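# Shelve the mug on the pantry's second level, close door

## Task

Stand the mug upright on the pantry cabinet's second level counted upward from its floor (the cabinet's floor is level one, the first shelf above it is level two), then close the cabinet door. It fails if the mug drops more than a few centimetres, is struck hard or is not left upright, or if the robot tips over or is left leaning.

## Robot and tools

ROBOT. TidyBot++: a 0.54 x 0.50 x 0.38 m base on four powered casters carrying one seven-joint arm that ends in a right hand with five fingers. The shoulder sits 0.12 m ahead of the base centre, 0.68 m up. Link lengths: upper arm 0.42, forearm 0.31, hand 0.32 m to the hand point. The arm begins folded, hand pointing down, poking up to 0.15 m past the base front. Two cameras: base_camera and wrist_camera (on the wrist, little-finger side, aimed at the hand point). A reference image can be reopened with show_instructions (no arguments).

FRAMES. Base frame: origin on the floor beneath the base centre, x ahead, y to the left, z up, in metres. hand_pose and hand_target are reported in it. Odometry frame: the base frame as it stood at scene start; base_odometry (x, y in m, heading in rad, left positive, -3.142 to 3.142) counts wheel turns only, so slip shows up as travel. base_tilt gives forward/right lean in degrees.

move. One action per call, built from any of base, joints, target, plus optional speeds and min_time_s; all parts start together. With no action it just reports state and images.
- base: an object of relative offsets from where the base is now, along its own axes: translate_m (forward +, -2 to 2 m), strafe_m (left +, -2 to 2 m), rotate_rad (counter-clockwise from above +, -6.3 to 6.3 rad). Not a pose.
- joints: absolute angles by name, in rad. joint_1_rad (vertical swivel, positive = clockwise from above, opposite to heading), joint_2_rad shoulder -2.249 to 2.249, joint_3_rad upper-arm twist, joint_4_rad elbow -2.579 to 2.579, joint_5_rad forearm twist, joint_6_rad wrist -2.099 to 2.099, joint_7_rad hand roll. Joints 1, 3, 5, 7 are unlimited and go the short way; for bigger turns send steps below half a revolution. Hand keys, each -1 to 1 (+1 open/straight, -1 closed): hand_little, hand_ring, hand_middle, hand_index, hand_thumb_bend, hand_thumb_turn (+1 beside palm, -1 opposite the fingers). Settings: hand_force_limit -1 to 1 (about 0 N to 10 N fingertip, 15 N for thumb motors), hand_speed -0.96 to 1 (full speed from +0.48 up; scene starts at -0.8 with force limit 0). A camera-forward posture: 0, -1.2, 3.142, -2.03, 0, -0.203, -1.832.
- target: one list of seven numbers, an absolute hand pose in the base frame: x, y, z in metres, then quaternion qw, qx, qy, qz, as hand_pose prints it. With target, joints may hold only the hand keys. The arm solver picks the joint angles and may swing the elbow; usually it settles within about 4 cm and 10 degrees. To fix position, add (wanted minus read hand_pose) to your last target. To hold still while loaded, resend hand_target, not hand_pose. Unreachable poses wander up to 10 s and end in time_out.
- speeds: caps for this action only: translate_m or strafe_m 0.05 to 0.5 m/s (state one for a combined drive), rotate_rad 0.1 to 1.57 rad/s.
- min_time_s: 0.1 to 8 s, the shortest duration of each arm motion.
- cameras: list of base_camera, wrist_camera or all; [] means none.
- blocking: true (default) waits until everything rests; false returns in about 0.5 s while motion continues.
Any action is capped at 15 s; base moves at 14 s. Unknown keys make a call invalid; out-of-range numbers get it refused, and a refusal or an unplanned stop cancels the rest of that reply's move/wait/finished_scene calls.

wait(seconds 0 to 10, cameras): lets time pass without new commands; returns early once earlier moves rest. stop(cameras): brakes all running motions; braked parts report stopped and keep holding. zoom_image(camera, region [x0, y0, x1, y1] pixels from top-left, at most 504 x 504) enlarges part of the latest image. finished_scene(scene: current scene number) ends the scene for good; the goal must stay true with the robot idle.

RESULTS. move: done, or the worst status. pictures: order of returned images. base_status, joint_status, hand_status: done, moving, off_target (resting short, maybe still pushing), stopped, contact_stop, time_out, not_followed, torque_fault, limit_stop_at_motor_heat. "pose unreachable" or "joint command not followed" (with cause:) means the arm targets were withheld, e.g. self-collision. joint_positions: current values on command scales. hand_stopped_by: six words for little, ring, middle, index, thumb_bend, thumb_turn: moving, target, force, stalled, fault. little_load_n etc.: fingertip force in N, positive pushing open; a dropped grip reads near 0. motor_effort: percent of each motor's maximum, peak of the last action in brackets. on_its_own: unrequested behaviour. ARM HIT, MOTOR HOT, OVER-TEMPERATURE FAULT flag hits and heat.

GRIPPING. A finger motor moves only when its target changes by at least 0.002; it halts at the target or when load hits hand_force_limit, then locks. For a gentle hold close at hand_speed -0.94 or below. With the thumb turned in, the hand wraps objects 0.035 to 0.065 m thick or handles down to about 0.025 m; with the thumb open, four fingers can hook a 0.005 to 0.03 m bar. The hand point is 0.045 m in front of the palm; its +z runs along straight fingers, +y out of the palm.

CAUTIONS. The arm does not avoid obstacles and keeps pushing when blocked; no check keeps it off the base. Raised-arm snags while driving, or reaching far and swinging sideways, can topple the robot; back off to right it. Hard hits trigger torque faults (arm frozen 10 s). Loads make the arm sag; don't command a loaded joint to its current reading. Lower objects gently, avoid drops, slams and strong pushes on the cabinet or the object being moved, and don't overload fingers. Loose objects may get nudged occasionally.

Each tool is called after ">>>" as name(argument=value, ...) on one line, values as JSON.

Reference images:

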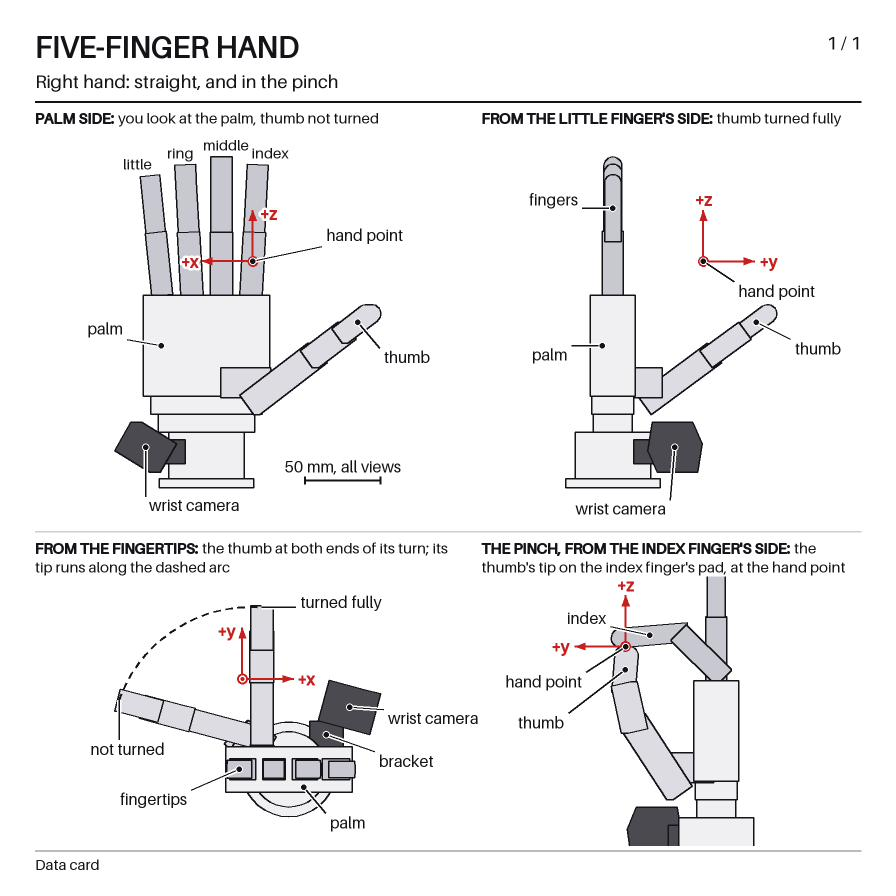

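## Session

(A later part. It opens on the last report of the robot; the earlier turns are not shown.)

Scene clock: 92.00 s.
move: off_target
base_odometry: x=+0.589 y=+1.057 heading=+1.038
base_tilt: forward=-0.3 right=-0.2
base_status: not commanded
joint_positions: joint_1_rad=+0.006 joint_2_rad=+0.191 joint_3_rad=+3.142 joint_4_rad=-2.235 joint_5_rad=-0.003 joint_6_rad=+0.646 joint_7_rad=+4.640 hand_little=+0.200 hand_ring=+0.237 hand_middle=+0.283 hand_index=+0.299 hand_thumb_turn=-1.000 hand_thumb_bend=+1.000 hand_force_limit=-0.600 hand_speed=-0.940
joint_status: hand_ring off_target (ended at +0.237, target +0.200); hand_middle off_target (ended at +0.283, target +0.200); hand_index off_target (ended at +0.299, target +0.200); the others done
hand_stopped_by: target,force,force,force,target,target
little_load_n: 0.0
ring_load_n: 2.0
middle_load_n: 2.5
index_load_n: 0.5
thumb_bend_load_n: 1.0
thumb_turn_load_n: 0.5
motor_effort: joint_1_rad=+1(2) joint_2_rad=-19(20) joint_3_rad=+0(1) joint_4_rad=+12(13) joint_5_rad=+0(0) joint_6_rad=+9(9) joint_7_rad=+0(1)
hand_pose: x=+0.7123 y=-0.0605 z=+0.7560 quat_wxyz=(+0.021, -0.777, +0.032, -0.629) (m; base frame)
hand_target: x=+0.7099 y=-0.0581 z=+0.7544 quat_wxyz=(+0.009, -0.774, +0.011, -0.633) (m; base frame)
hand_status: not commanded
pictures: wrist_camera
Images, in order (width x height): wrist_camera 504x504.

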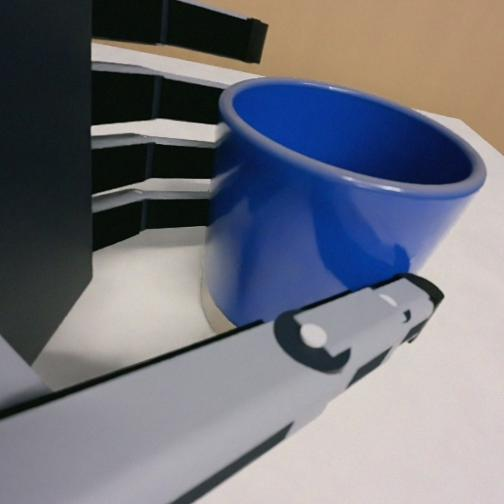

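>>> move(joints={"hand_speed":-0.8,"hand_index":0.9,"hand_middle":0.9,"hand_ring":0.9,"hand_little":0.9})

>>> move(base={"strafe_m":-0.022,"translate_m":0.01}, speeds={"translate_m":0.06}, cameras=["wrist_camera"])

Scene clock: 93.93 s.
move: done
base_odometry: x=+0.589 y=+1.057 heading=+1.038
base_tilt: forward=-0.3 right=-0.2
base_status: not commanded
joint_positions: joint_1_rad=+0.006 joint_2_rad=+0.191 joint_3_rad=+3.142 joint_4_rad=-2.235 joint_5_rad=-0.003 joint_6_rad=+0.647 joint_7_rad=+4.640 hand_little=+0.900 hand_ring=+0.900 hand_middle=+0.900 hand_index=+0.900 hand_thumb_turn=-1.000 hand_thumb_bend=+1.000 hand_force_limit=-0.600 hand_speed=-0.800
joint_status: all done
hand_stopped_by: target,target,target,target,target,target
little_load_n: 0.0
ring_load_n: 0.0
middle_load_n: 0.0
index_load_n: 0.0
thumb_bend_load_n: 0.0
thumb_turn_load_n: 0.0
motor_effort: joint_1_rad=+0(2) joint_2_rad=-19(20) joint_3_rad=+0(1) joint_4_rad=+12(12) joint_5_rad=+0(0) joint_6_rad=+8(9) joint_7_rad=+0(1)
hand_pose: x=+0.7123 y=-0.0605 z=+0.7562 quat_wxyz=(+0.021, -0.776, +0.032, -0.629) (m; base frame)
hand_target: x=+0.7099 y=-0.0581 z=+0.7544 quat_wxyz=(+0.009, -0.774, +0.011, -0.633) (m; base frame)
hand_status: not commanded
pictures: none

Scene clock: 94.87 s.
move: done
base_odometry: x=+0.613 y=+1.055 heading=+1.039
base_tilt: forward=-0.3 right=-0.2
base_status: done
joint_positions: joint_1_rad=+0.006 joint_2_rad=+0.191 joint_3_rad=+3.142 joint_4_rad=-2.235 joint_5_rad=-0.003 joint_6_rad=+0.647 joint_7_rad=+4.640 hand_little=+0.900 hand_ring=+0.900 hand_middle=+0.900 hand_index=+0.900 hand_thumb_turn=-1.000 hand_thumb_bend=+1.000 hand_force_limit=-0.600 hand_speed=-0.800
joint_status: not commanded
hand_stopped_by: target,target,target,target,target,target
little_load_n: 0.0
ring_load_n: 0.0
middle_load_n: 0.0
index_load_n: 0.0
thumb_bend_load_n: 0.0
thumb_turn_load_n: 0.5
motor_effort: joint_1_rad=+1(2) joint_2_rad=-19(20) joint_3_rad=+0(2) joint_4_rad=+11(13) joint_5_rad=+0(0) joint_6_rad=+7(8) joint_7_rad=+0(1)
hand_pose: x=+0.7123 y=-0.0605 z=+0.7562 quat_wxyz=(+0.021, -0.776, +0.032, -0.629) (m; base frame)
hand_target: x=+0.7099 y=-0.0581 z=+0.7544 quat_wxyz=(+0.009, -0.774, +0.011, -0.633) (m; base frame)
hand_status: not commanded
pictures: wrist_camera
Images, in order (width x height): wrist_camera 504x504.

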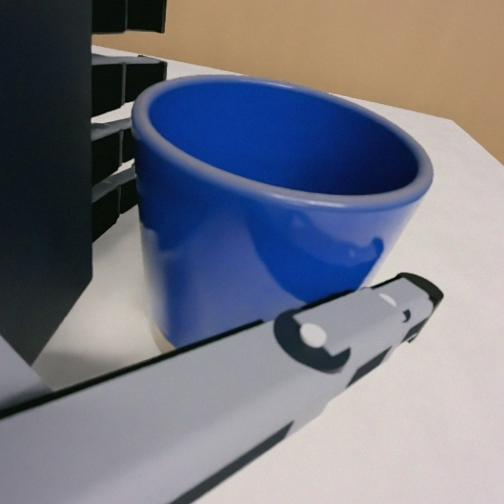

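>>> move(joints={"hand_speed":-0.92,"hand_index":0.1,"hand_middle":0.1,"hand_ring":0.1,"hand_little":0.1,"hand_thumb_bend":0.3}, cameras=["wrist_camera"])

Scene clock: 99.00 s.
move: off_target
base_odometry: x=+0.613 y=+1.055 heading=+1.039
base_tilt: forward=-0.3 right=-0.2
base_status: not commanded
joint_positions: joint_1_rad=+0.006 joint_2_rad=+0.191 joint_3_rad=+3.142 joint_4_rad=-2.235 joint_5_rad=-0.003 joint_6_rad=+0.647 joint_7_rad=+4.641 hand_little=+0.100 hand_ring=+0.400 hand_middle=+0.453 hand_index=+0.505 hand_thumb_turn=-1.000 hand_thumb_bend=+0.798 hand_force_limit=-0.600 hand_speed=-0.920
joint_status: hand_ring off_target (ended at +0.400, target +0.100); hand_middle off_target (ended at +0.453, target +0.100); hand_index off_target (ended at +0.505, target +0.100); hand_thumb_bend off_target (ended at +0.798, target +0.300); the others done
hand_stopped_by: target,force,force,force,force,target
little_load_n: 0.0
ring_load_n: 2.5
middle_load_n: 2.0
index_load_n: 0.0
thumb_bend_load_n: 7.0
thumb_turn_load_n: 0.5
motor_effort: joint_1_rad=+1(2) joint_2_rad=-19(20) joint_3_rad=+1(1) joint_4_rad=+11(13) joint_5_rad=+0(0) joint_6_rad=+8(9) joint_7_rad=-1(1)
hand_pose: x=+0.7124 y=-0.0605 z=+0.7563 quat_wxyz=(+0.021, -0.776, +0.032, -0.629) (m; base frame)
hand_target: x=+0.7099 y=-0.0581 z=+0.7544 quat_wxyz=(+0.009, -0.774, +0.011, -0.633) (m; base frame)
hand_status: not commanded
pictures: wrist_camera
Images, in order (width x height): wrist_camera 504x504.

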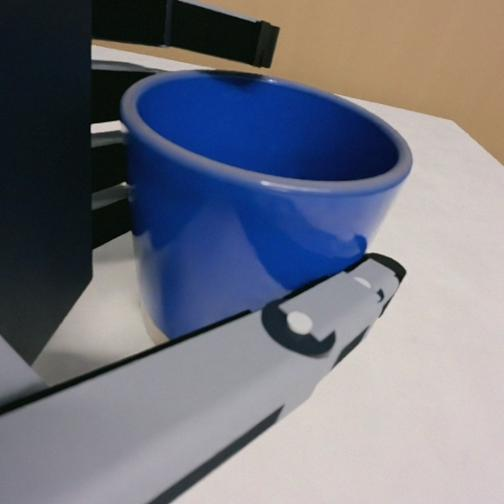

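>>> move(joints={"hand_force_limit":0.1,"hand_speed":-0.92,"hand_index":0.0,"hand_middle":0.0,"hand_ring":0.0,"hand_thumb_bend":0.2}, cameras=["wrist_camera"])

Scene clock: 99.73 s.
move: off_target
base_odometry: x=+0.613 y=+1.055 heading=+1.039
base_tilt: forward=-0.3 right=-0.2
base_status: not commanded
joint_positions: joint_1_rad=+0.006 joint_2_rad=+0.191 joint_3_rad=+3.142 joint_4_rad=-2.236 joint_5_rad=-0.003 joint_6_rad=+0.647 joint_7_rad=+4.641 hand_little=+0.100 hand_ring=+0.364 hand_middle=+0.417 hand_index=+0.462 hand_thumb_turn=-1.000 hand_thumb_bend=+0.800 hand_force_limit=+0.100 hand_speed=-0.920
joint_status: hand_ring off_target (ended at +0.364, target +0.000); hand_middle off_target (ended at +0.417, target +0.000); hand_index off_target (ended at +0.462, target +0.000); hand_thumb_bend off_target (ended at +0.800, target +0.200); the others done
hand_stopped_by: target,force,force,force,force,target
little_load_n: 0.0
ring_load_n: 4.5
middle_load_n: 4.5
index_load_n: 8.0
thumb_bend_load_n: 23.5
thumb_turn_load_n: 1.0
motor_effort: joint_1_rad=+1(2) joint_2_rad=-19(20) joint_3_rad=+0(1) joint_4_rad=+11(12) joint_5_rad=+0(0) joint_6_rad=+8(9) joint_7_rad=+1(1)
hand_pose: x=+0.7123 y=-0.0605 z=+0.7562 quat_wxyz=(+0.021, -0.776, +0.032, -0.629) (m; base frame)
hand_target: x=+0.7099 y=-0.0581 z=+0.7544 quat_wxyz=(+0.009, -0.774, +0.011, -0.633) (m; base frame)
hand_status: not commanded
pictures: wrist_camera
Images, in order (width x height): wrist_camera 504x504.

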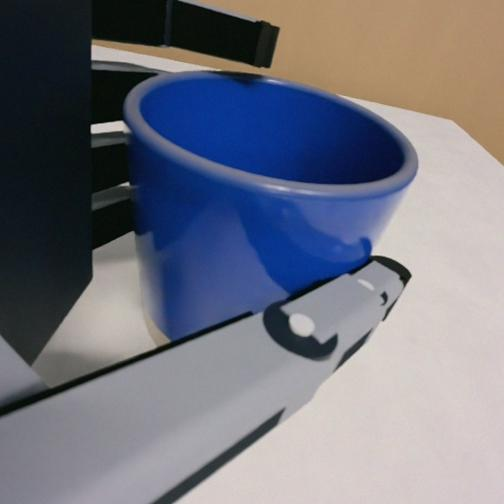

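>>> move(joints={"joint_4_rad":-2.09,"joint_6_rad":0.517}, min_time_s=1.5, cameras=["wrist_camera"])

Scene clock: 101.67 s.
move: done
base_odometry: x=+0.613 y=+1.055 heading=+1.039
base_tilt: forward=-0.3 right=-0.2
base_status: not commanded
joint_positions: joint_1_rad=+0.006 joint_2_rad=+0.195 joint_3_rad=+3.142 joint_4_rad=-2.123 joint_5_rad=-0.003 joint_6_rad=+0.565 joint_7_rad=+4.641 hand_little=+0.100 hand_ring=+0.364 hand_middle=+0.417 hand_index=+0.462 hand_thumb_turn=-1.000 hand_thumb_bend=+0.800 hand_force_limit=+0.100 hand_speed=-0.920
joint_status: all done
hand_stopped_by: target,force,force,force,force,target
little_load_n: 0.0
ring_load_n: 4.0
middle_load_n: 4.5
index_load_n: 9.0
thumb_bend_load_n: 23.5
thumb_turn_load_n: 3.0
motor_effort: joint_1_rad=+0(2) joint_2_rad=-23(23) joint_3_rad=+1(1) joint_4_rad=+15(16) joint_5_rad=+1(1) joint_6_rad=+11(12) joint_7_rad=+1(1)
hand_pose: x=+0.7411 y=-0.0606 z=+0.7879 quat_wxyz=(+0.021, -0.768, +0.031, -0.639) (m; base frame)
hand_target: x=+0.7481 y=-0.0581 z=+0.7905 quat_wxyz=(+0.009, -0.775, +0.011, -0.632) (m; base frame)
hand_status: not commanded
pictures: wrist_camera
Images, in order (width x height): wrist_camera 504x504.

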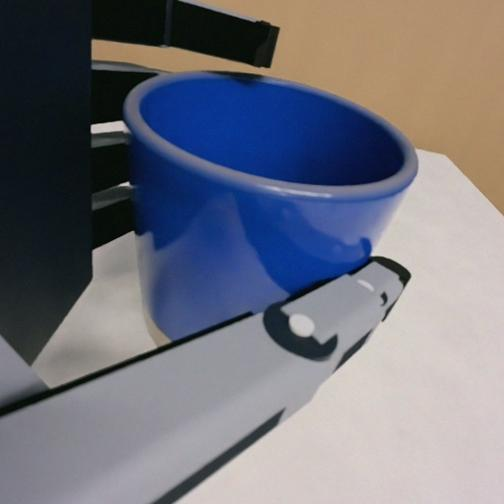

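>>> move(joints={"joint_4_rad":-1.8,"joint_6_rad":0.22}, min_time_s=2)

>>> move(base={"translate_m":-0.6}, speeds={"translate_m":0.35}, cameras=["all"])

Scene clock: 104.37 s.
move: done
base_odometry: x=+0.613 y=+1.055 heading=+1.039
base_tilt: forward=-0.3 right=-0.2
base_status: not commanded
joint_positions: joint_1_rad=+0.006 joint_2_rad=+0.195 joint_3_rad=+3.142 joint_4_rad=-1.834 joint_5_rad=-0.003 joint_6_rad=+0.268 joint_7_rad=+4.641 hand_little=+0.100 hand_ring=+0.364 hand_middle=+0.417 hand_index=+0.462 hand_thumb_turn=-1.000 hand_thumb_bend=+0.800 hand_force_limit=+0.100 hand_speed=-0.920
joint_status: all done
hand_stopped_by: target,force,force,force,force,target
little_load_n: 0.0
ring_load_n: 4.0
middle_load_n: 4.5
index_load_n: 9.0
thumb_bend_load_n: 23.0
thumb_turn_load_n: 2.5
motor_effort: joint_1_rad=+2(2) joint_2_rad=-25(26) joint_3_rad=+0(1) joint_4_rad=+17(18) joint_5_rad=+1(1) joint_6_rad=+9(12) joint_7_rad=+0(1)
hand_pose: x=+0.7918 y=-0.0606 z=+0.8601 quat_wxyz=(+0.021, -0.770, +0.031, -0.636) (m; base frame)
hand_target: x=+0.7967 y=-0.0581 z=+0.8646 quat_wxyz=(+0.009, -0.777, +0.011, -0.629) (m; base frame)
hand_status: not commanded
pictures: none

Scene clock: 107.07 s.
move: done
base_odometry: x=+0.309 y=+0.538 heading=+1.039
base_tilt: forward=-0.3 right=-0.2
base_status: done
joint_positions: joint_1_rad=+0.006 joint_2_rad=+0.203 joint_3_rad=+3.142 joint_4_rad=-1.831 joint_5_rad=-0.003 joint_6_rad=+0.265 joint_7_rad=+4.641 hand_little=+0.100 hand_ring=+0.364 hand_middle=+0.417 hand_index=+0.462 hand_thumb_turn=-1.000 hand_thumb_bend=+0.800 hand_force_limit=+0.100 hand_speed=-0.920
joint_status: not commanded
hand_stopped_by: target,force,force,force,force,target
little_load_n: 0.5
ring_load_n: 4.0
middle_load_n: 4.5
index_load_n: 9.0
thumb_bend_load_n: 23.0
thumb_turn_load_n: 3.0
motor_effort: joint_1_rad=+1(3) joint_2_rad=-26(28) joint_3_rad=+0(2) joint_4_rad=+17(18) joint_5_rad=+0(1) joint_6_rad=+11(12) joint_7_rad=+0(1)
hand_pose: x=+0.7935 y=-0.0606 z=+0.8549 quat_wxyz=(+0.021, -0.773, +0.031, -0.633) (m; base frame)
hand_target: x=+0.7967 y=-0.0581 z=+0.8646 quat_wxyz=(+0.009, -0.777, +0.011, -0.629) (m; base frame)
hand_status: not commanded
pictures: base_camera, wrist_camera
Images, in order (width x height): base_camera 644x364, wrist_camera 504x504.

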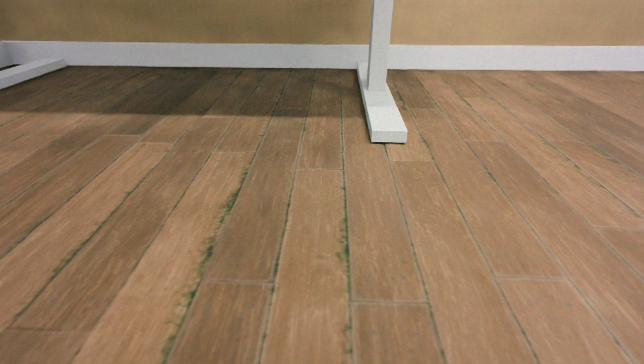

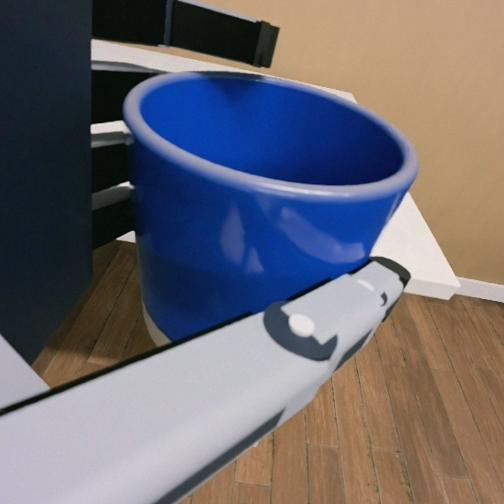

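>>> move(base={"rotate_rad":-1.575}, speeds={"rotate_rad":0.7}, cameras=["all"])

Scene clock: 110.43 s.
move: done
base_odometry: x=+0.309 y=+0.538 heading=-0.535
base_tilt: forward=-0.3 right=-0.2
base_status: done
joint_positions: joint_1_rad=+0.004 joint_2_rad=+0.203 joint_3_rad=+3.142 joint_4_rad=-1.831 joint_5_rad=-0.003 joint_6_rad=+0.265 joint_7_rad=+4.641 hand_little=+0.100 hand_ring=+0.364 hand_middle=+0.417 hand_index=+0.462 hand_thumb_turn=-1.000 hand_thumb_bend=+0.800 hand_force_limit=+0.100 hand_speed=-0.920
joint_status: not commanded
hand_stopped_by: target,force,force,force,force,target
little_load_n: 0.0
ring_load_n: 4.0
middle_load_n: 4.5
index_load_n: 9.0
thumb_bend_load_n: 23.0
thumb_turn_load_n: 3.0
motor_effort: joint_1_rad=+1(6) joint_2_rad=-25(26) joint_3_rad=+0(4) joint_4_rad=+17(18) joint_5_rad=+1(1) joint_6_rad=+10(11) joint_7_rad=+0(1)
hand_pose: x=+0.7936 y=-0.0596 z=+0.8549 quat_wxyz=(+0.022, -0.773, +0.031, -0.633) (m; base frame)
hand_target: x=+0.7967 y=-0.0581 z=+0.8646 quat_wxyz=(+0.009, -0.777, +0.011, -0.629) (m; base frame)
hand_status: not commanded
pictures: base_camera, wrist_camera
Images, in order (width x height): base_camera 644x364, wrist_camera 504x504.

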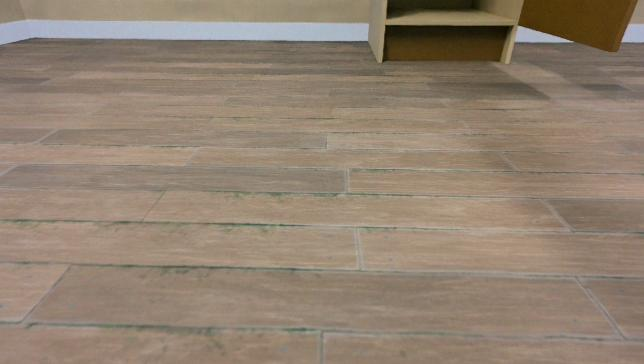

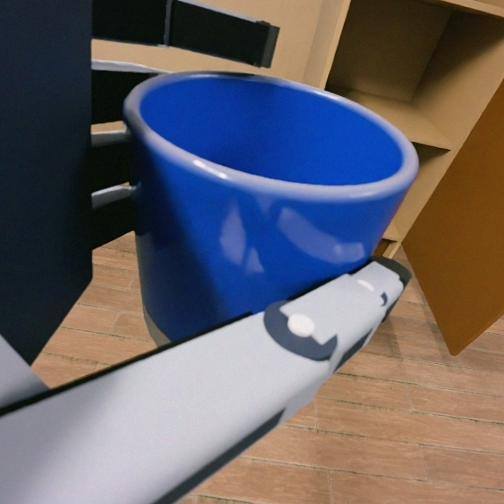

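>>> move(base={"translate_m":0.45,"strafe_m":-0.433}, speeds={"translate_m":0.35}, cameras=["all"])

Scene clock: 114.23 s.
move: done
base_odometry: x=+0.475 y=-0.064 heading=-0.536
base_tilt: forward=-0.3 right=-0.2
base_status: done
joint_positions: joint_1_rad=+0.003 joint_2_rad=+0.206 joint_3_rad=+3.143 joint_4_rad=-1.831 joint_5_rad=-0.003 joint_6_rad=+0.264 joint_7_rad=+4.641 hand_little=+0.100 hand_ring=+0.364 hand_middle=+0.417 hand_index=+0.462 hand_thumb_turn=-1.000 hand_thumb_bend=+0.800 hand_force_limit=+0.100 hand_speed=-0.920
joint_status: not commanded
hand_stopped_by: target,force,force,force,force,target
little_load_n: 0.0
ring_load_n: 4.0
middle_load_n: 4.5
index_load_n: 8.5
thumb_bend_load_n: 23.5
thumb_turn_load_n: 2.5
motor_effort: joint_1_rad=+1(5) joint_2_rad=-26(28) joint_3_rad=+0(4) joint_4_rad=+17(19) joint_5_rad=+1(1) joint_6_rad=+11(11) joint_7_rad=+0(1)
hand_pose: x=+0.7941 y=-0.0592 z=+0.8533 quat_wxyz=(+0.022, -0.774, +0.031, -0.632) (m; base frame)
hand_target: x=+0.7967 y=-0.0581 z=+0.8646 quat_wxyz=(+0.009, -0.777, +0.011, -0.629) (m; base frame)
hand_status: not commanded
pictures: base_camera, wrist_camera
Images, in order (width x height): base_camera 644x364, wrist_camera 504x504.

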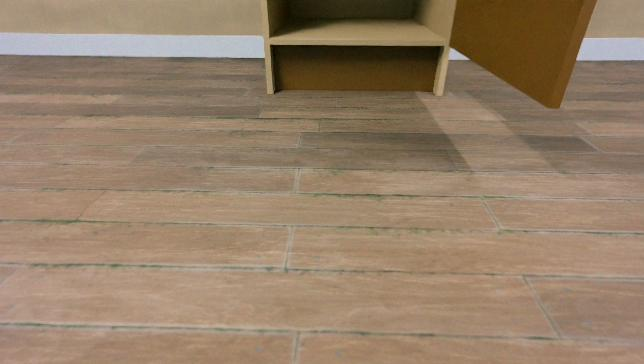

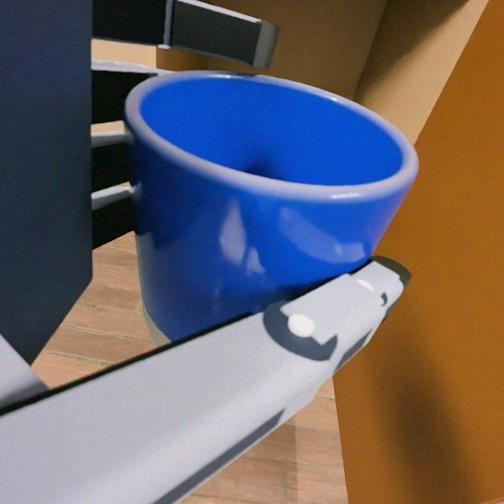

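>>> move(base={"rotate_rad":0.6}, speeds={"rotate_rad":0.7}, cameras=["all"])

>>> zoom_image(camera="wrist_camera", region=[300, 0, 504, 300])

Scene clock: 116.77 s.
move: done
base_odometry: x=+0.475 y=-0.064 heading=+0.063
base_tilt: forward=-0.3 right=-0.2
base_status: done
joint_positions: joint_1_rad=-0.001 joint_2_rad=+0.206 joint_3_rad=+3.141 joint_4_rad=-1.831 joint_5_rad=-0.003 joint_6_rad=+0.263 joint_7_rad=+4.641 hand_little=+0.100 hand_ring=+0.364 hand_middle=+0.417 hand_index=+0.462 hand_thumb_turn=-1.000 hand_thumb_bend=+0.800 hand_force_limit=+0.100 hand_speed=-0.920
joint_status: not commanded
hand_stopped_by: target,force,force,force,force,target
little_load_n: 0.0
ring_load_n: 4.0
middle_load_n: 4.5
index_load_n: 9.0
thumb_bend_load_n: 23.0
thumb_turn_load_n: 2.5
motor_effort: joint_1_rad=+1(5) joint_2_rad=-25(26) joint_3_rad=+0(3) joint_4_rad=+17(18) joint_5_rad=+1(1) joint_6_rad=+10(12) joint_7_rad=+0(1)
hand_pose: x=+0.7943 y=-0.0558 z=+0.8532 quat_wxyz=(+0.024, -0.774, +0.029, -0.632) (m; base frame)
hand_target: x=+0.7967 y=-0.0581 z=+0.8646 quat_wxyz=(+0.009, -0.777, +0.011, -0.629) (m; base frame)
hand_status: not commanded
pictures: base_camera, wrist_camera
Images, in order (width x height): base_camera 644x364, wrist_camera 504x504.

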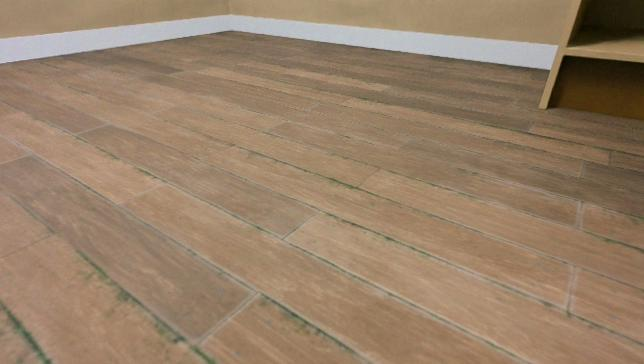

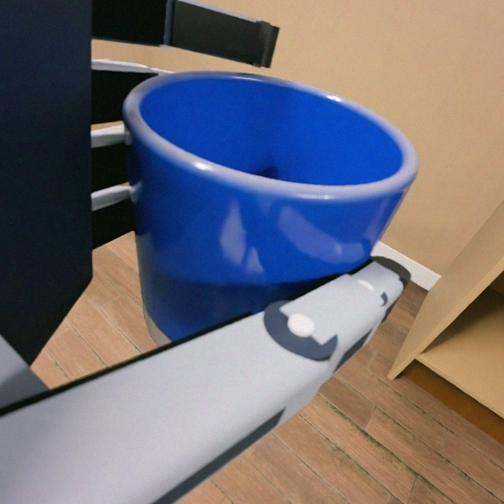

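Scaled by 1.680 from the camera's 504x504 image, which has a finer 720x720 frame.

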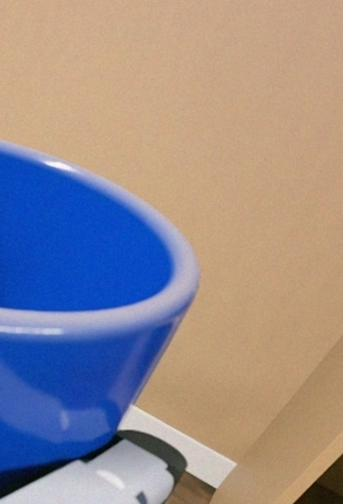

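>>> move(base={"rotate_rad":-0.28}, speeds={"rotate_rad":0.7}, cameras=["all"])

Scene clock: 118.00 s.
move: done
base_odometry: x=+0.475 y=-0.064 heading=-0.216
base_tilt: forward=-0.3 right=-0.2
base_status: done
joint_positions: joint_1_rad=+0.007 joint_2_rad=+0.206 joint_3_rad=+3.147 joint_4_rad=-1.831 joint_5_rad=-0.003 joint_6_rad=+0.263 joint_7_rad=+4.641 hand_little=+0.100 hand_ring=+0.364 hand_middle=+0.417 hand_index=+0.462 hand_thumb_turn=-1.000 hand_thumb_bend=+0.800 hand_force_limit=+0.100 hand_speed=-0.920
joint_status: not commanded
hand_stopped_by: target,force,force,force,force,target
little_load_n: 0.0
ring_load_n: 4.0
middle_load_n: 4.5
index_load_n: 9.0
thumb_bend_load_n: 23.5
thumb_turn_load_n: 2.5
motor_effort: joint_1_rad=+1(5) joint_2_rad=-25(26) joint_3_rad=+0(3) joint_4_rad=+17(18) joint_5_rad=+1(1) joint_6_rad=+10(12) joint_7_rad=+0(1)
hand_pose: x=+0.7936 y=-0.0649 z=+0.8533 quat_wxyz=(+0.019, -0.774, +0.034, -0.632) (m; base frame)
hand_target: x=+0.7967 y=-0.0581 z=+0.8646 quat_wxyz=(+0.009, -0.777, +0.011, -0.629) (m; base frame)
hand_status: not commanded
pictures: base_camera, wrist_camera
Images, in order (width x height): base_camera 644x364, wrist_camera 504x504.

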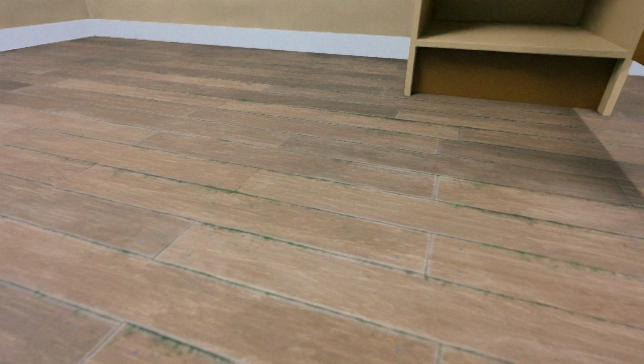

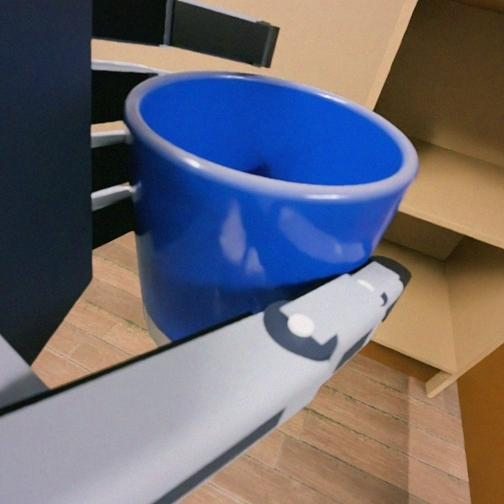

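>>> move(base={"rotate_rad":-0.32}, speeds={"rotate_rad":0.6})

>>> move(joints={"joint_2_rad":0.8,"joint_4_rad":-1.44,"joint_6_rad":0.45}, min_time_s=3, cameras=["all"])

Scene clock: 120.07 s.
move: done
base_odometry: x=+0.476 y=-0.064 heading=-0.534
base_tilt: forward=-0.3 right=-0.2
base_status: done
joint_positions: joint_1_rad=+0.005 joint_2_rad=+0.206 joint_3_rad=+3.145 joint_4_rad=-1.831 joint_5_rad=-0.003 joint_6_rad=+0.263 joint_7_rad=+4.641 hand_little=+0.100 hand_ring=+0.364 hand_middle=+0.417 hand_index=+0.462 hand_thumb_turn=-1.000 hand_thumb_bend=+0.800 hand_force_limit=+0.100 hand_speed=-0.920
joint_status: not commanded
hand_stopped_by: target,force,force,force,force,target
little_load_n: 0.0
ring_load_n: 4.0
middle_load_n: 4.5
index_load_n: 9.0
thumb_bend_load_n: 23.5
thumb_turn_load_n: 3.0
motor_effort: joint_1_rad=+1(5) joint_2_rad=-25(26) joint_3_rad=+1(4) joint_4_rad=+18(18) joint_5_rad=+1(1) joint_6_rad=+11(11) joint_7_rad=+0(1)
hand_pose: x=+0.7938 y=-0.0620 z=+0.8533 quat_wxyz=(+0.020, -0.774, +0.032, -0.632) (m; base frame)
hand_target: x=+0.7967 y=-0.0581 z=+0.8646 quat_wxyz=(+0.009, -0.777, +0.011, -0.629) (m; base frame)
hand_status: not commanded
pictures: none

Scene clock: 123.43 s.
move: done
base_odometry: x=+0.476 y=-0.064 heading=-0.534
base_tilt: forward=-0.3 right=-0.2
base_status: not commanded
joint_positions: joint_1_rad=+0.005 joint_2_rad=+0.798 joint_3_rad=+3.145 joint_4_rad=-1.473 joint_5_rad=-0.003 joint_6_rad=+0.387 joint_7_rad=+4.641 hand_little=+0.100 hand_ring=+0.364 hand_middle=+0.417 hand_index=+0.462 hand_thumb_turn=-1.000 hand_thumb_bend=+0.800 hand_force_limit=+0.100 hand_speed=-0.920
joint_status: all done
hand_stopped_by: target,force,force,force,force,target
little_load_n: 0.0
ring_load_n: 4.0
middle_load_n: 5.0
index_load_n: 9.0
thumb_bend_load_n: 23.5
thumb_turn_load_n: 2.5
motor_effort: joint_1_rad=+1(2) joint_2_rad=-39(41) joint_3_rad=+0(1) joint_4_rad=+15(18) joint_5_rad=+0(1) joint_6_rad=+10(12) joint_7_rad=+0(1)
hand_pose: x=+0.9557 y=-0.0629 z=+0.6405 quat_wxyz=(+0.018, -0.808, +0.032, -0.588) (m; base frame)
hand_target: x=+0.9747 y=-0.0581 z=+0.6781 quat_wxyz=(+0.009, -0.780, +0.011, -0.625) (m; base frame)
hand_status: not commanded
pictures: base_camera, wrist_camera
Images, in order (width x height): base_camera 644x364, wrist_camera 504x504.

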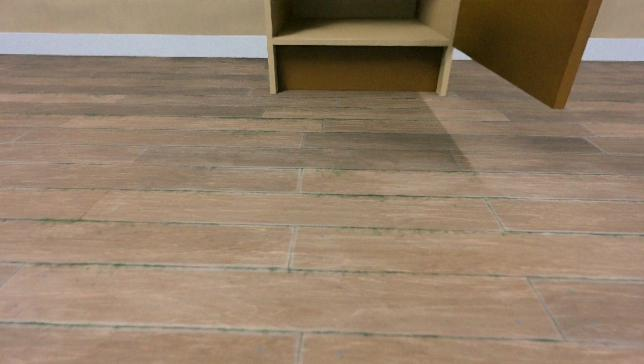

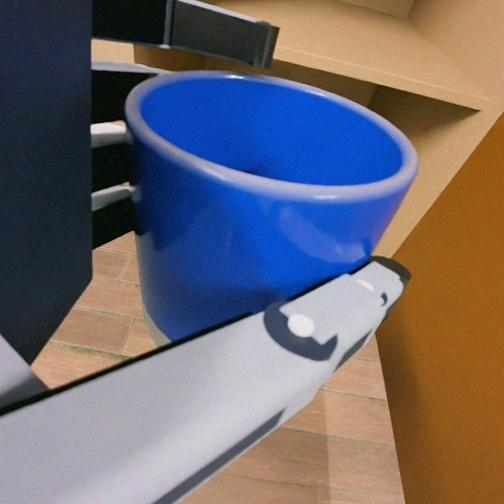

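>>> move(joints={"joint_2_rad":0.77,"joint_4_rad":-1.4,"joint_6_rad":0.47}, min_time_s=1.5, cameras=["all"])

Scene clock: 125.33 s.
move: done
base_odometry: x=+0.476 y=-0.064 heading=-0.534
base_tilt: forward=-0.3 right=-0.2
base_status: not commanded
joint_positions: joint_1_rad=+0.005 joint_2_rad=+0.798 joint_3_rad=+3.145 joint_4_rad=-1.435 joint_5_rad=-0.003 joint_6_rad=+0.405 joint_7_rad=+4.641 hand_little=+0.100 hand_ring=+0.364 hand_middle=+0.417 hand_index=+0.462 hand_thumb_turn=-1.000 hand_thumb_bend=+0.800 hand_force_limit=+0.100 hand_speed=-0.920
joint_status: all done
hand_stopped_by: target,force,force,force,force,target
little_load_n: -0.5
ring_load_n: 4.5
middle_load_n: 4.5
index_load_n: 8.5
thumb_bend_load_n: 23.0
thumb_turn_load_n: 2.5
motor_effort: joint_1_rad=+1(2) joint_2_rad=-40(41) joint_3_rad=+0(1) joint_4_rad=+14(17) joint_5_rad=+1(1) joint_6_rad=+10(12) joint_7_rad=+0(1)
hand_pose: x=+0.9702 y=-0.0629 z=+0.6666 quat_wxyz=(+0.019, -0.791, +0.032, -0.610) (m; base frame)
hand_target: x=+0.9867 y=-0.0581 z=+0.7328 quat_wxyz=(+0.009, -0.751, +0.011, -0.660) (m; base frame)
hand_status: not commanded
pictures: base_camera, wrist_camera
Images, in order (width x height): base_camera 644x364, wrist_camera 504x504.

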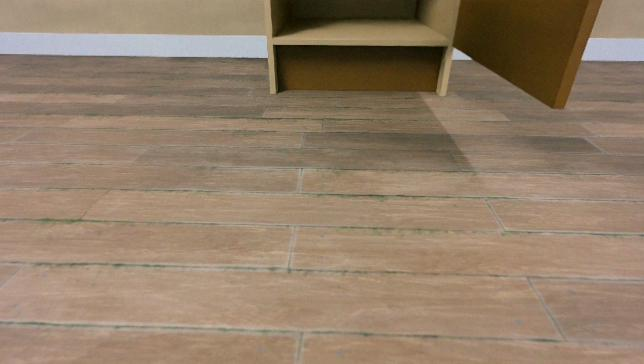

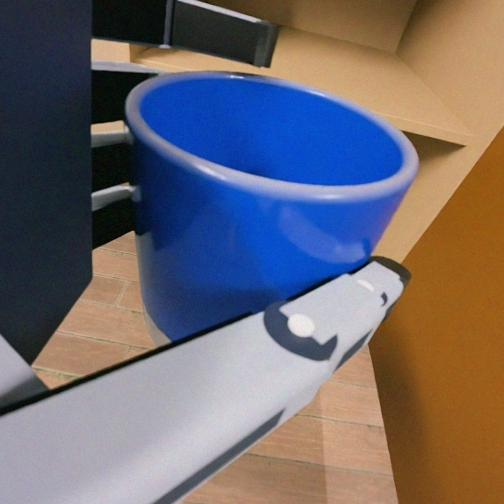

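>>> move(joints={"joint_2_rad":0.75,"joint_4_rad":-1.4,"joint_6_rad":0.54}, min_time_s=1, cameras=["all"])

Scene clock: 126.73 s.
move: done
base_odometry: x=+0.476 y=-0.064 heading=-0.534
base_tilt: forward=-0.3 right=-0.2
base_status: not commanded
joint_positions: joint_1_rad=+0.005 joint_2_rad=+0.798 joint_3_rad=+3.145 joint_4_rad=-1.435 joint_5_rad=-0.003 joint_6_rad=+0.474 joint_7_rad=+4.641 hand_little=+0.100 hand_ring=+0.364 hand_middle=+0.417 hand_index=+0.462 hand_thumb_turn=-1.000 hand_thumb_bend=+0.800 hand_force_limit=+0.100 hand_speed=-0.920
joint_status: all done
hand_stopped_by: target,force,force,force,force,target
little_load_n: 0.0
ring_load_n: 4.0
middle_load_n: 4.5
index_load_n: 9.0
thumb_bend_load_n: 23.0
thumb_turn_load_n: 2.5
motor_effort: joint_1_rad=+0(2) joint_2_rad=-40(41) joint_3_rad=+0(1) joint_4_rad=+16(16) joint_5_rad=+1(1) joint_6_rad=+10(12) joint_7_rad=+0(1)
hand_pose: x=+0.9775 y=-0.0630 z=+0.6879 quat_wxyz=(+0.020, -0.770, +0.031, -0.637) (m; base frame)
hand_target: x=+0.9894 y=-0.0581 z=+0.7725 quat_wxyz=(+0.010, -0.721, +0.011, -0.693) (m; base frame)
hand_status: not commanded
pictures: base_camera, wrist_camera
Images, in order (width x height): base_camera 644x364, wrist_camera 504x504.

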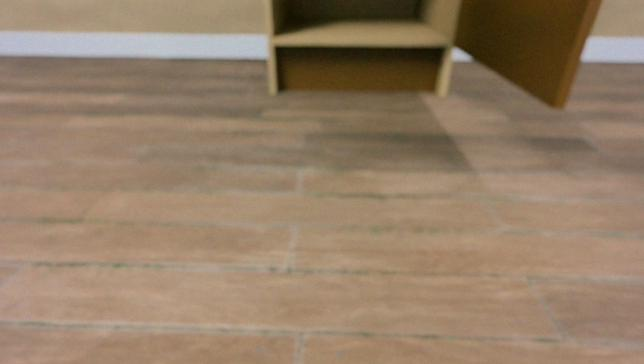

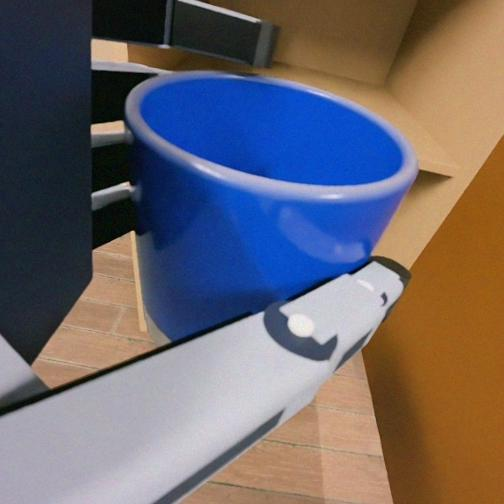

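>>> move(joints={"joint_2_rad":0.66,"joint_4_rad":-1.4,"joint_6_rad":0.41}, min_time_s=1.5, cameras=["wrist_camera"])

Scene clock: 129.07 s.
move: done
base_odometry: x=+0.476 y=-0.064 heading=-0.534
base_tilt: forward=-0.3 right=-0.2
base_status: not commanded
joint_positions: joint_1_rad=+0.005 joint_2_rad=+0.716 joint_3_rad=+3.145 joint_4_rad=-1.435 joint_5_rad=-0.003 joint_6_rad=+0.455 joint_7_rad=+4.641 hand_little=+0.100 hand_ring=+0.364 hand_middle=+0.417 hand_index=+0.462 hand_thumb_turn=-1.000 hand_thumb_bend=+0.800 hand_force_limit=+0.100 hand_speed=-0.920
joint_status: all done
hand_stopped_by: target,force,force,force,force,target
little_load_n: 0.0
ring_load_n: 4.0
middle_load_n: 4.5
index_load_n: 8.5
thumb_bend_load_n: 23.5
thumb_turn_load_n: 2.5
motor_effort: joint_1_rad=+1(2) joint_2_rad=-39(41) joint_3_rad=+1(1) joint_4_rad=+16(17) joint_5_rad=+1(1) joint_6_rad=+11(12) joint_7_rad=+1(1)
hand_pose: x=+0.9728 y=-0.0629 z=+0.7524 quat_wxyz=(+0.021, -0.749, +0.030, -0.661) (m; base frame)
hand_target: x=+0.9729 y=-0.0581 z=+0.8085 quat_wxyz=(+0.010, -0.734, +0.011, -0.678) (m; base frame)
hand_status: not commanded
pictures: wrist_camera
Images, in order (width x height): wrist_camera 504x504.

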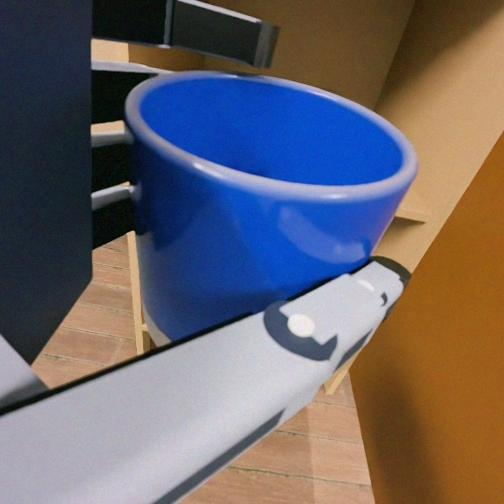

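>>> move(joints={"joint_6_rad":0.32}, base={"translate_m":0.3}, speeds={"translate_m":0.2}, cameras=["all"])

Scene clock: 131.57 s.
move: done
base_odometry: x=+0.734 y=-0.217 heading=-0.536
base_tilt: forward=-0.3 right=-0.2
base_status: done
joint_positions: joint_1_rad=+0.005 joint_2_rad=+0.705 joint_3_rad=+3.145 joint_4_rad=-1.429 joint_5_rad=-0.003 joint_6_rad=+0.352 joint_7_rad=+4.641 hand_little=+0.100 hand_ring=+0.364 hand_middle=+0.417 hand_index=+0.462 hand_thumb_turn=-1.000 hand_thumb_bend=+0.800 hand_force_limit=+0.100 hand_speed=-0.920
joint_status: all done
hand_stopped_by: target,force,force,force,force,target
little_load_n: 0.0
ring_load_n: 4.0
middle_load_n: 4.5
index_load_n: 9.0
thumb_bend_load_n: 23.0
thumb_turn_load_n: 2.5
motor_effort: joint_1_rad=+1(4) joint_2_rad=-38(41) joint_3_rad=+0(2) joint_4_rad=+17(19) joint_5_rad=+1(1) joint_6_rad=+10(13) joint_7_rad=+0(1)
hand_pose: x=+0.9645 y=-0.0629 z=+0.7324 quat_wxyz=(+0.020, -0.777, +0.031, -0.628) (m; base frame)
hand_target: x=+0.9664 y=-0.0581 z=+0.7801 quat_wxyz=(+0.009, -0.764, +0.011, -0.645) (m; base frame)
hand_status: not commanded
pictures: base_camera, wrist_camera
Images, in order (width x height): base_camera 644x364, wrist_camera 504x504.

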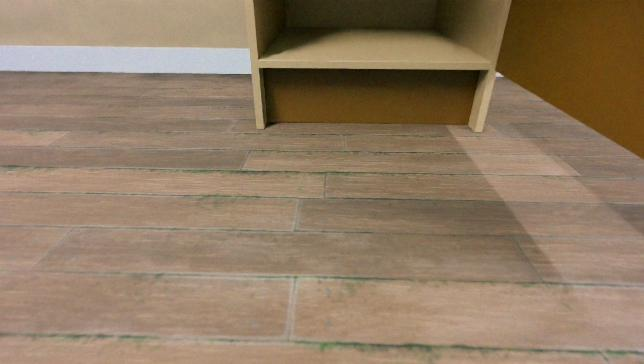

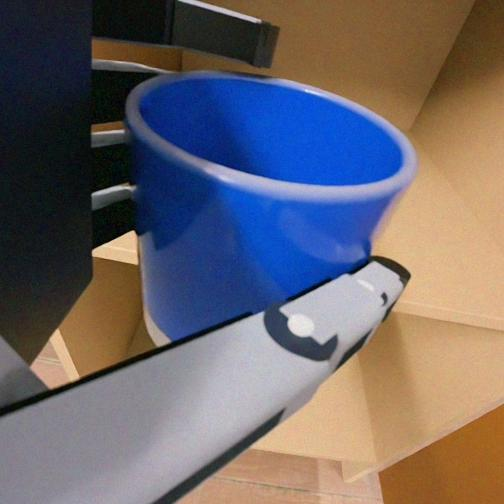

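>>> move(base={"translate_m":0.26}, speeds={"translate_m":0.15}, cameras=["all"])

Scene clock: 134.50 s.
move: done
base_odometry: x=+0.957 y=-0.350 heading=-0.537
base_tilt: forward=-0.3 right=-0.2
base_status: done
joint_positions: joint_1_rad=+0.005 joint_2_rad=+0.704 joint_3_rad=+3.145 joint_4_rad=-1.428 joint_5_rad=-0.003 joint_6_rad=+0.352 joint_7_rad=+4.641 hand_little=+0.100 hand_ring=+0.364 hand_middle=+0.417 hand_index=+0.462 hand_thumb_turn=-1.000 hand_thumb_bend=+0.800 hand_force_limit=+0.100 hand_speed=-0.920
joint_status: not commanded
hand_stopped_by: target,force,force,force,force,target
little_load_n: 0.0
ring_load_n: 4.0
middle_load_n: 5.0
index_load_n: 9.0
thumb_bend_load_n: 23.0
thumb_turn_load_n: 2.5
motor_effort: joint_1_rad=+1(5) joint_2_rad=-39(41) joint_3_rad=+0(2) joint_4_rad=+16(17) joint_5_rad=+1(1) joint_6_rad=+10(12) joint_7_rad=+1(1)
hand_pose: x=+0.9646 y=-0.0628 z=+0.7338 quat_wxyz=(+0.020, -0.777, +0.031, -0.629) (m; base frame)
hand_target: x=+0.9664 y=-0.0581 z=+0.7801 quat_wxyz=(+0.009, -0.764, +0.011, -0.645) (m; base frame)
hand_status: not commanded
pictures: base_camera, wrist_camera
Images, in order (width x height): base_camera 644x364, wrist_camera 504x504.

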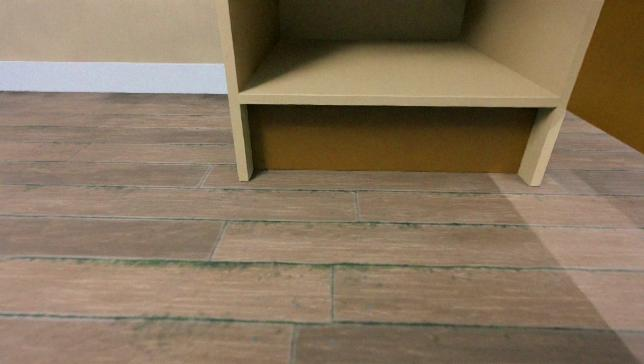

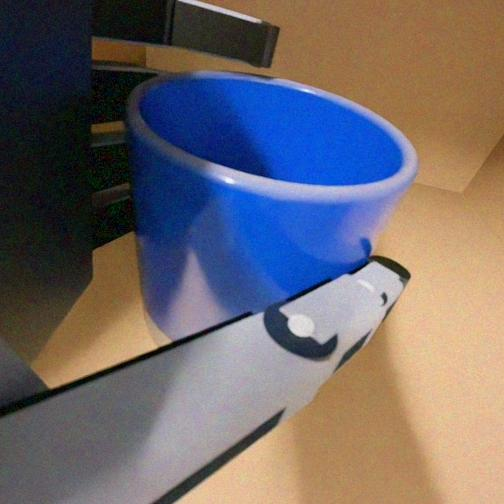

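>>> move(joints={"joint_2_rad":0.71,"joint_4_rad":-1.41,"joint_6_rad":0.40}, min_time_s=1.5, cameras=["wrist_camera"])

Scene clock: 136.67 s.
move: done
base_odometry: x=+0.957 y=-0.350 heading=-0.537
base_tilt: forward=-0.3 right=-0.2
base_status: not commanded
joint_positions: joint_1_rad=+0.005 joint_2_rad=+0.704 joint_3_rad=+3.145 joint_4_rad=-1.428 joint_5_rad=-0.003 joint_6_rad=+0.352 joint_7_rad=+4.641 hand_little=+0.100 hand_ring=+0.364 hand_middle=+0.417 hand_index=+0.462 hand_thumb_turn=-1.000 hand_thumb_bend=+0.800 hand_force_limit=+0.100 hand_speed=-0.920
joint_status: all done
hand_stopped_by: target,force,force,force,force,target
little_load_n: 0.0
ring_load_n: 4.0
middle_load_n: 4.5
index_load_n: 9.0
thumb_bend_load_n: 23.0
thumb_turn_load_n: 2.5
motor_effort: joint_1_rad=+1(2) joint_2_rad=-38(40) joint_3_rad=+0(1) joint_4_rad=+16(17) joint_5_rad=+0(1) joint_6_rad=+9(12) joint_7_rad=+0(1)
hand_pose: x=+0.9646 y=-0.0628 z=+0.7337 quat_wxyz=(+0.020, -0.777, +0.031, -0.629) (m; base frame)
hand_target: x=+0.9750 y=-0.0581 z=+0.7567 quat_wxyz=(+0.009, -0.758, +0.011, -0.652) (m; base frame)
hand_status: not commanded
pictures: wrist_camera
Images, in order (width x height): wrist_camera 504x504.

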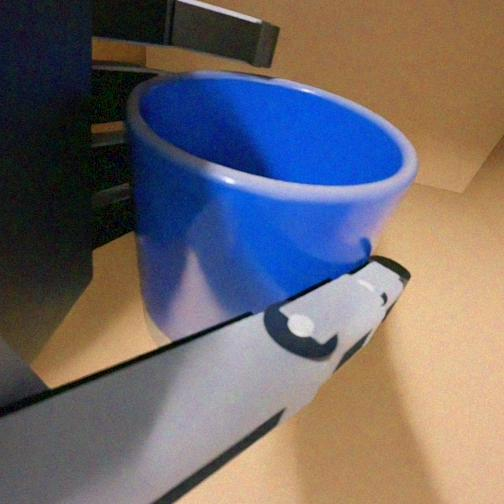

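>>> move(joints={"joint_2_rad":0.75,"joint_4_rad":-1.43,"joint_6_rad":0.46}, min_time_s=1.5, cameras=["wrist_camera"])

Scene clock: 138.60 s.
move: done
base_odometry: x=+0.957 y=-0.350 heading=-0.537
base_tilt: forward=-0.3 right=-0.2
base_status: not commanded
joint_positions: joint_1_rad=+0.005 joint_2_rad=+0.739 joint_3_rad=+3.145 joint_4_rad=-1.428 joint_5_rad=-0.003 joint_6_rad=+0.395 joint_7_rad=+4.641 hand_little=+0.100 hand_ring=+0.364 hand_middle=+0.417 hand_index=+0.462 hand_thumb_turn=-1.000 hand_thumb_bend=+0.800 hand_force_limit=+0.100 hand_speed=-0.920
joint_status: all done
hand_stopped_by: target,force,force,force,force,target
little_load_n: 0.0
ring_load_n: 4.0
middle_load_n: 4.5
index_load_n: 9.0
thumb_bend_load_n: 23.5
thumb_turn_load_n: 3.0
motor_effort: joint_1_rad=+1(2) joint_2_rad=-39(40) joint_3_rad=+1(1) joint_4_rad=+16(17) joint_5_rad=+0(1) joint_6_rad=+10(12) joint_7_rad=+0(1)
hand_pose: x=+0.9705 y=-0.0629 z=+0.7170 quat_wxyz=(+0.020, -0.774, +0.031, -0.632) (m; base frame)
hand_target: x=+0.9773 y=-0.0581 z=+0.7297 quat_wxyz=(+0.009, -0.758, +0.011, -0.652) (m; base frame)
hand_status: not commanded
pictures: wrist_camera
Images, in order (width x height): wrist_camera 504x504.

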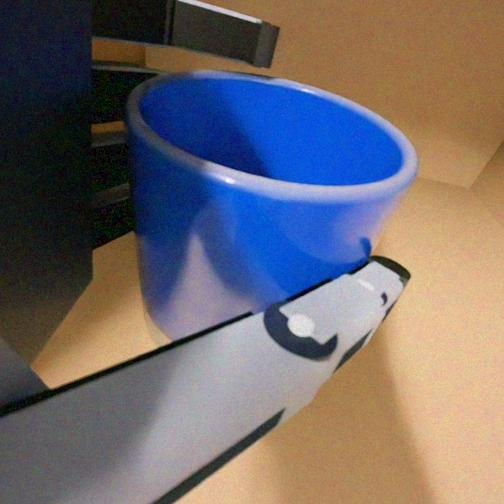

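>>> move(joints={"joint_2_rad":0.80,"joint_4_rad":-1.445,"joint_6_rad":0.52}, min_time_s=1.5, cameras=["wrist_camera"])

Scene clock: 140.53 s.
move: done
base_odometry: x=+0.957 y=-0.350 heading=-0.537
base_tilt: forward=-0.3 right=-0.2
base_status: not commanded
joint_positions: joint_1_rad=+0.005 joint_2_rad=+0.790 joint_3_rad=+3.145 joint_4_rad=-1.429 joint_5_rad=-0.003 joint_6_rad=+0.455 joint_7_rad=+4.641 hand_little=+0.100 hand_ring=+0.364 hand_middle=+0.417 hand_index=+0.462 hand_thumb_turn=-1.000 hand_thumb_bend=+0.800 hand_force_limit=+0.100 hand_speed=-0.920
joint_status: all done
hand_stopped_by: target,force,force,force,force,target
little_load_n: 0.5
ring_load_n: 4.0
middle_load_n: 4.5
index_load_n: 9.0
thumb_bend_load_n: 23.0
thumb_turn_load_n: 3.0
motor_effort: joint_1_rad=+1(2) joint_2_rad=-40(41) joint_3_rad=+1(1) joint_4_rad=+14(17) joint_5_rad=+0(1) joint_6_rad=+10(12) joint_7_rad=+0(1)
hand_pose: x=+0.9774 y=-0.0629 z=+0.6924 quat_wxyz=(+0.020, -0.771, +0.031, -0.635) (m; base frame)
hand_target: x=+0.9797 y=-0.0581 z=+0.6971 quat_wxyz=(+0.009, -0.759, +0.011, -0.650) (m; base frame)
hand_status: not commanded
pictures: wrist_camera
Images, in order (width x height): wrist_camera 504x504.

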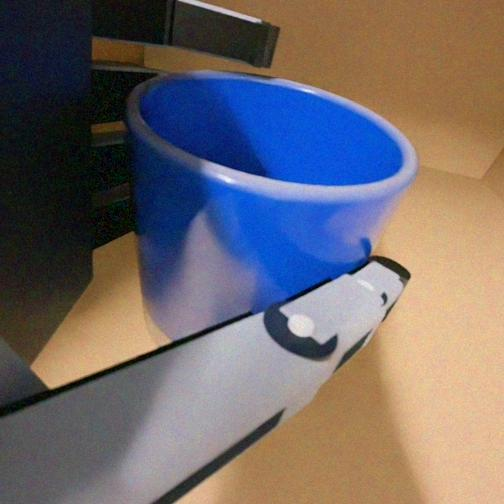

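>>> move(joints={"joint_2_rad":0.85,"joint_4_rad":-1.47,"joint_6_rad":0.585}, min_time_s=1.5, cameras=["wrist_camera"])

Scene clock: 142.60 s.
move: done
base_odometry: x=+0.957 y=-0.350 heading=-0.537
base_tilt: forward=-0.3 right=-0.2
base_status: not commanded
joint_positions: joint_1_rad=+0.005 joint_2_rad=+0.840 joint_3_rad=+3.145 joint_4_rad=-1.452 joint_5_rad=-0.003 joint_6_rad=+0.520 joint_7_rad=+4.641 hand_little=+0.100 hand_ring=+0.364 hand_middle=+0.417 hand_index=+0.462 hand_thumb_turn=-1.000 hand_thumb_bend=+0.800 hand_force_limit=+0.100 hand_speed=-0.920
joint_status: all done
hand_stopped_by: target,force,force,force,force,target
little_load_n: 0.0
ring_load_n: 4.0
middle_load_n: 4.5
index_load_n: 9.0
thumb_bend_load_n: 23.0
thumb_turn_load_n: 2.5
motor_effort: joint_1_rad=+0(2) joint_2_rad=-40(42) joint_3_rad=+0(1) joint_4_rad=+14(17) joint_5_rad=+0(1) joint_6_rad=+10(12) joint_7_rad=+0(1)
hand_pose: x=+0.9765 y=-0.0630 z=+0.6568 quat_wxyz=(+0.020, -0.774, +0.031, -0.632) (m; base frame)
hand_target: x=+0.9777 y=-0.0581 z=+0.6606 quat_wxyz=(+0.009, -0.763, +0.011, -0.647) (m; base frame)
hand_status: not commanded
pictures: wrist_camera
Images, in order (width x height): wrist_camera 504x504.

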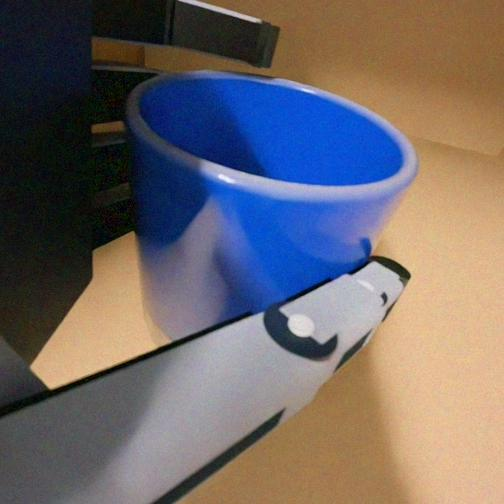

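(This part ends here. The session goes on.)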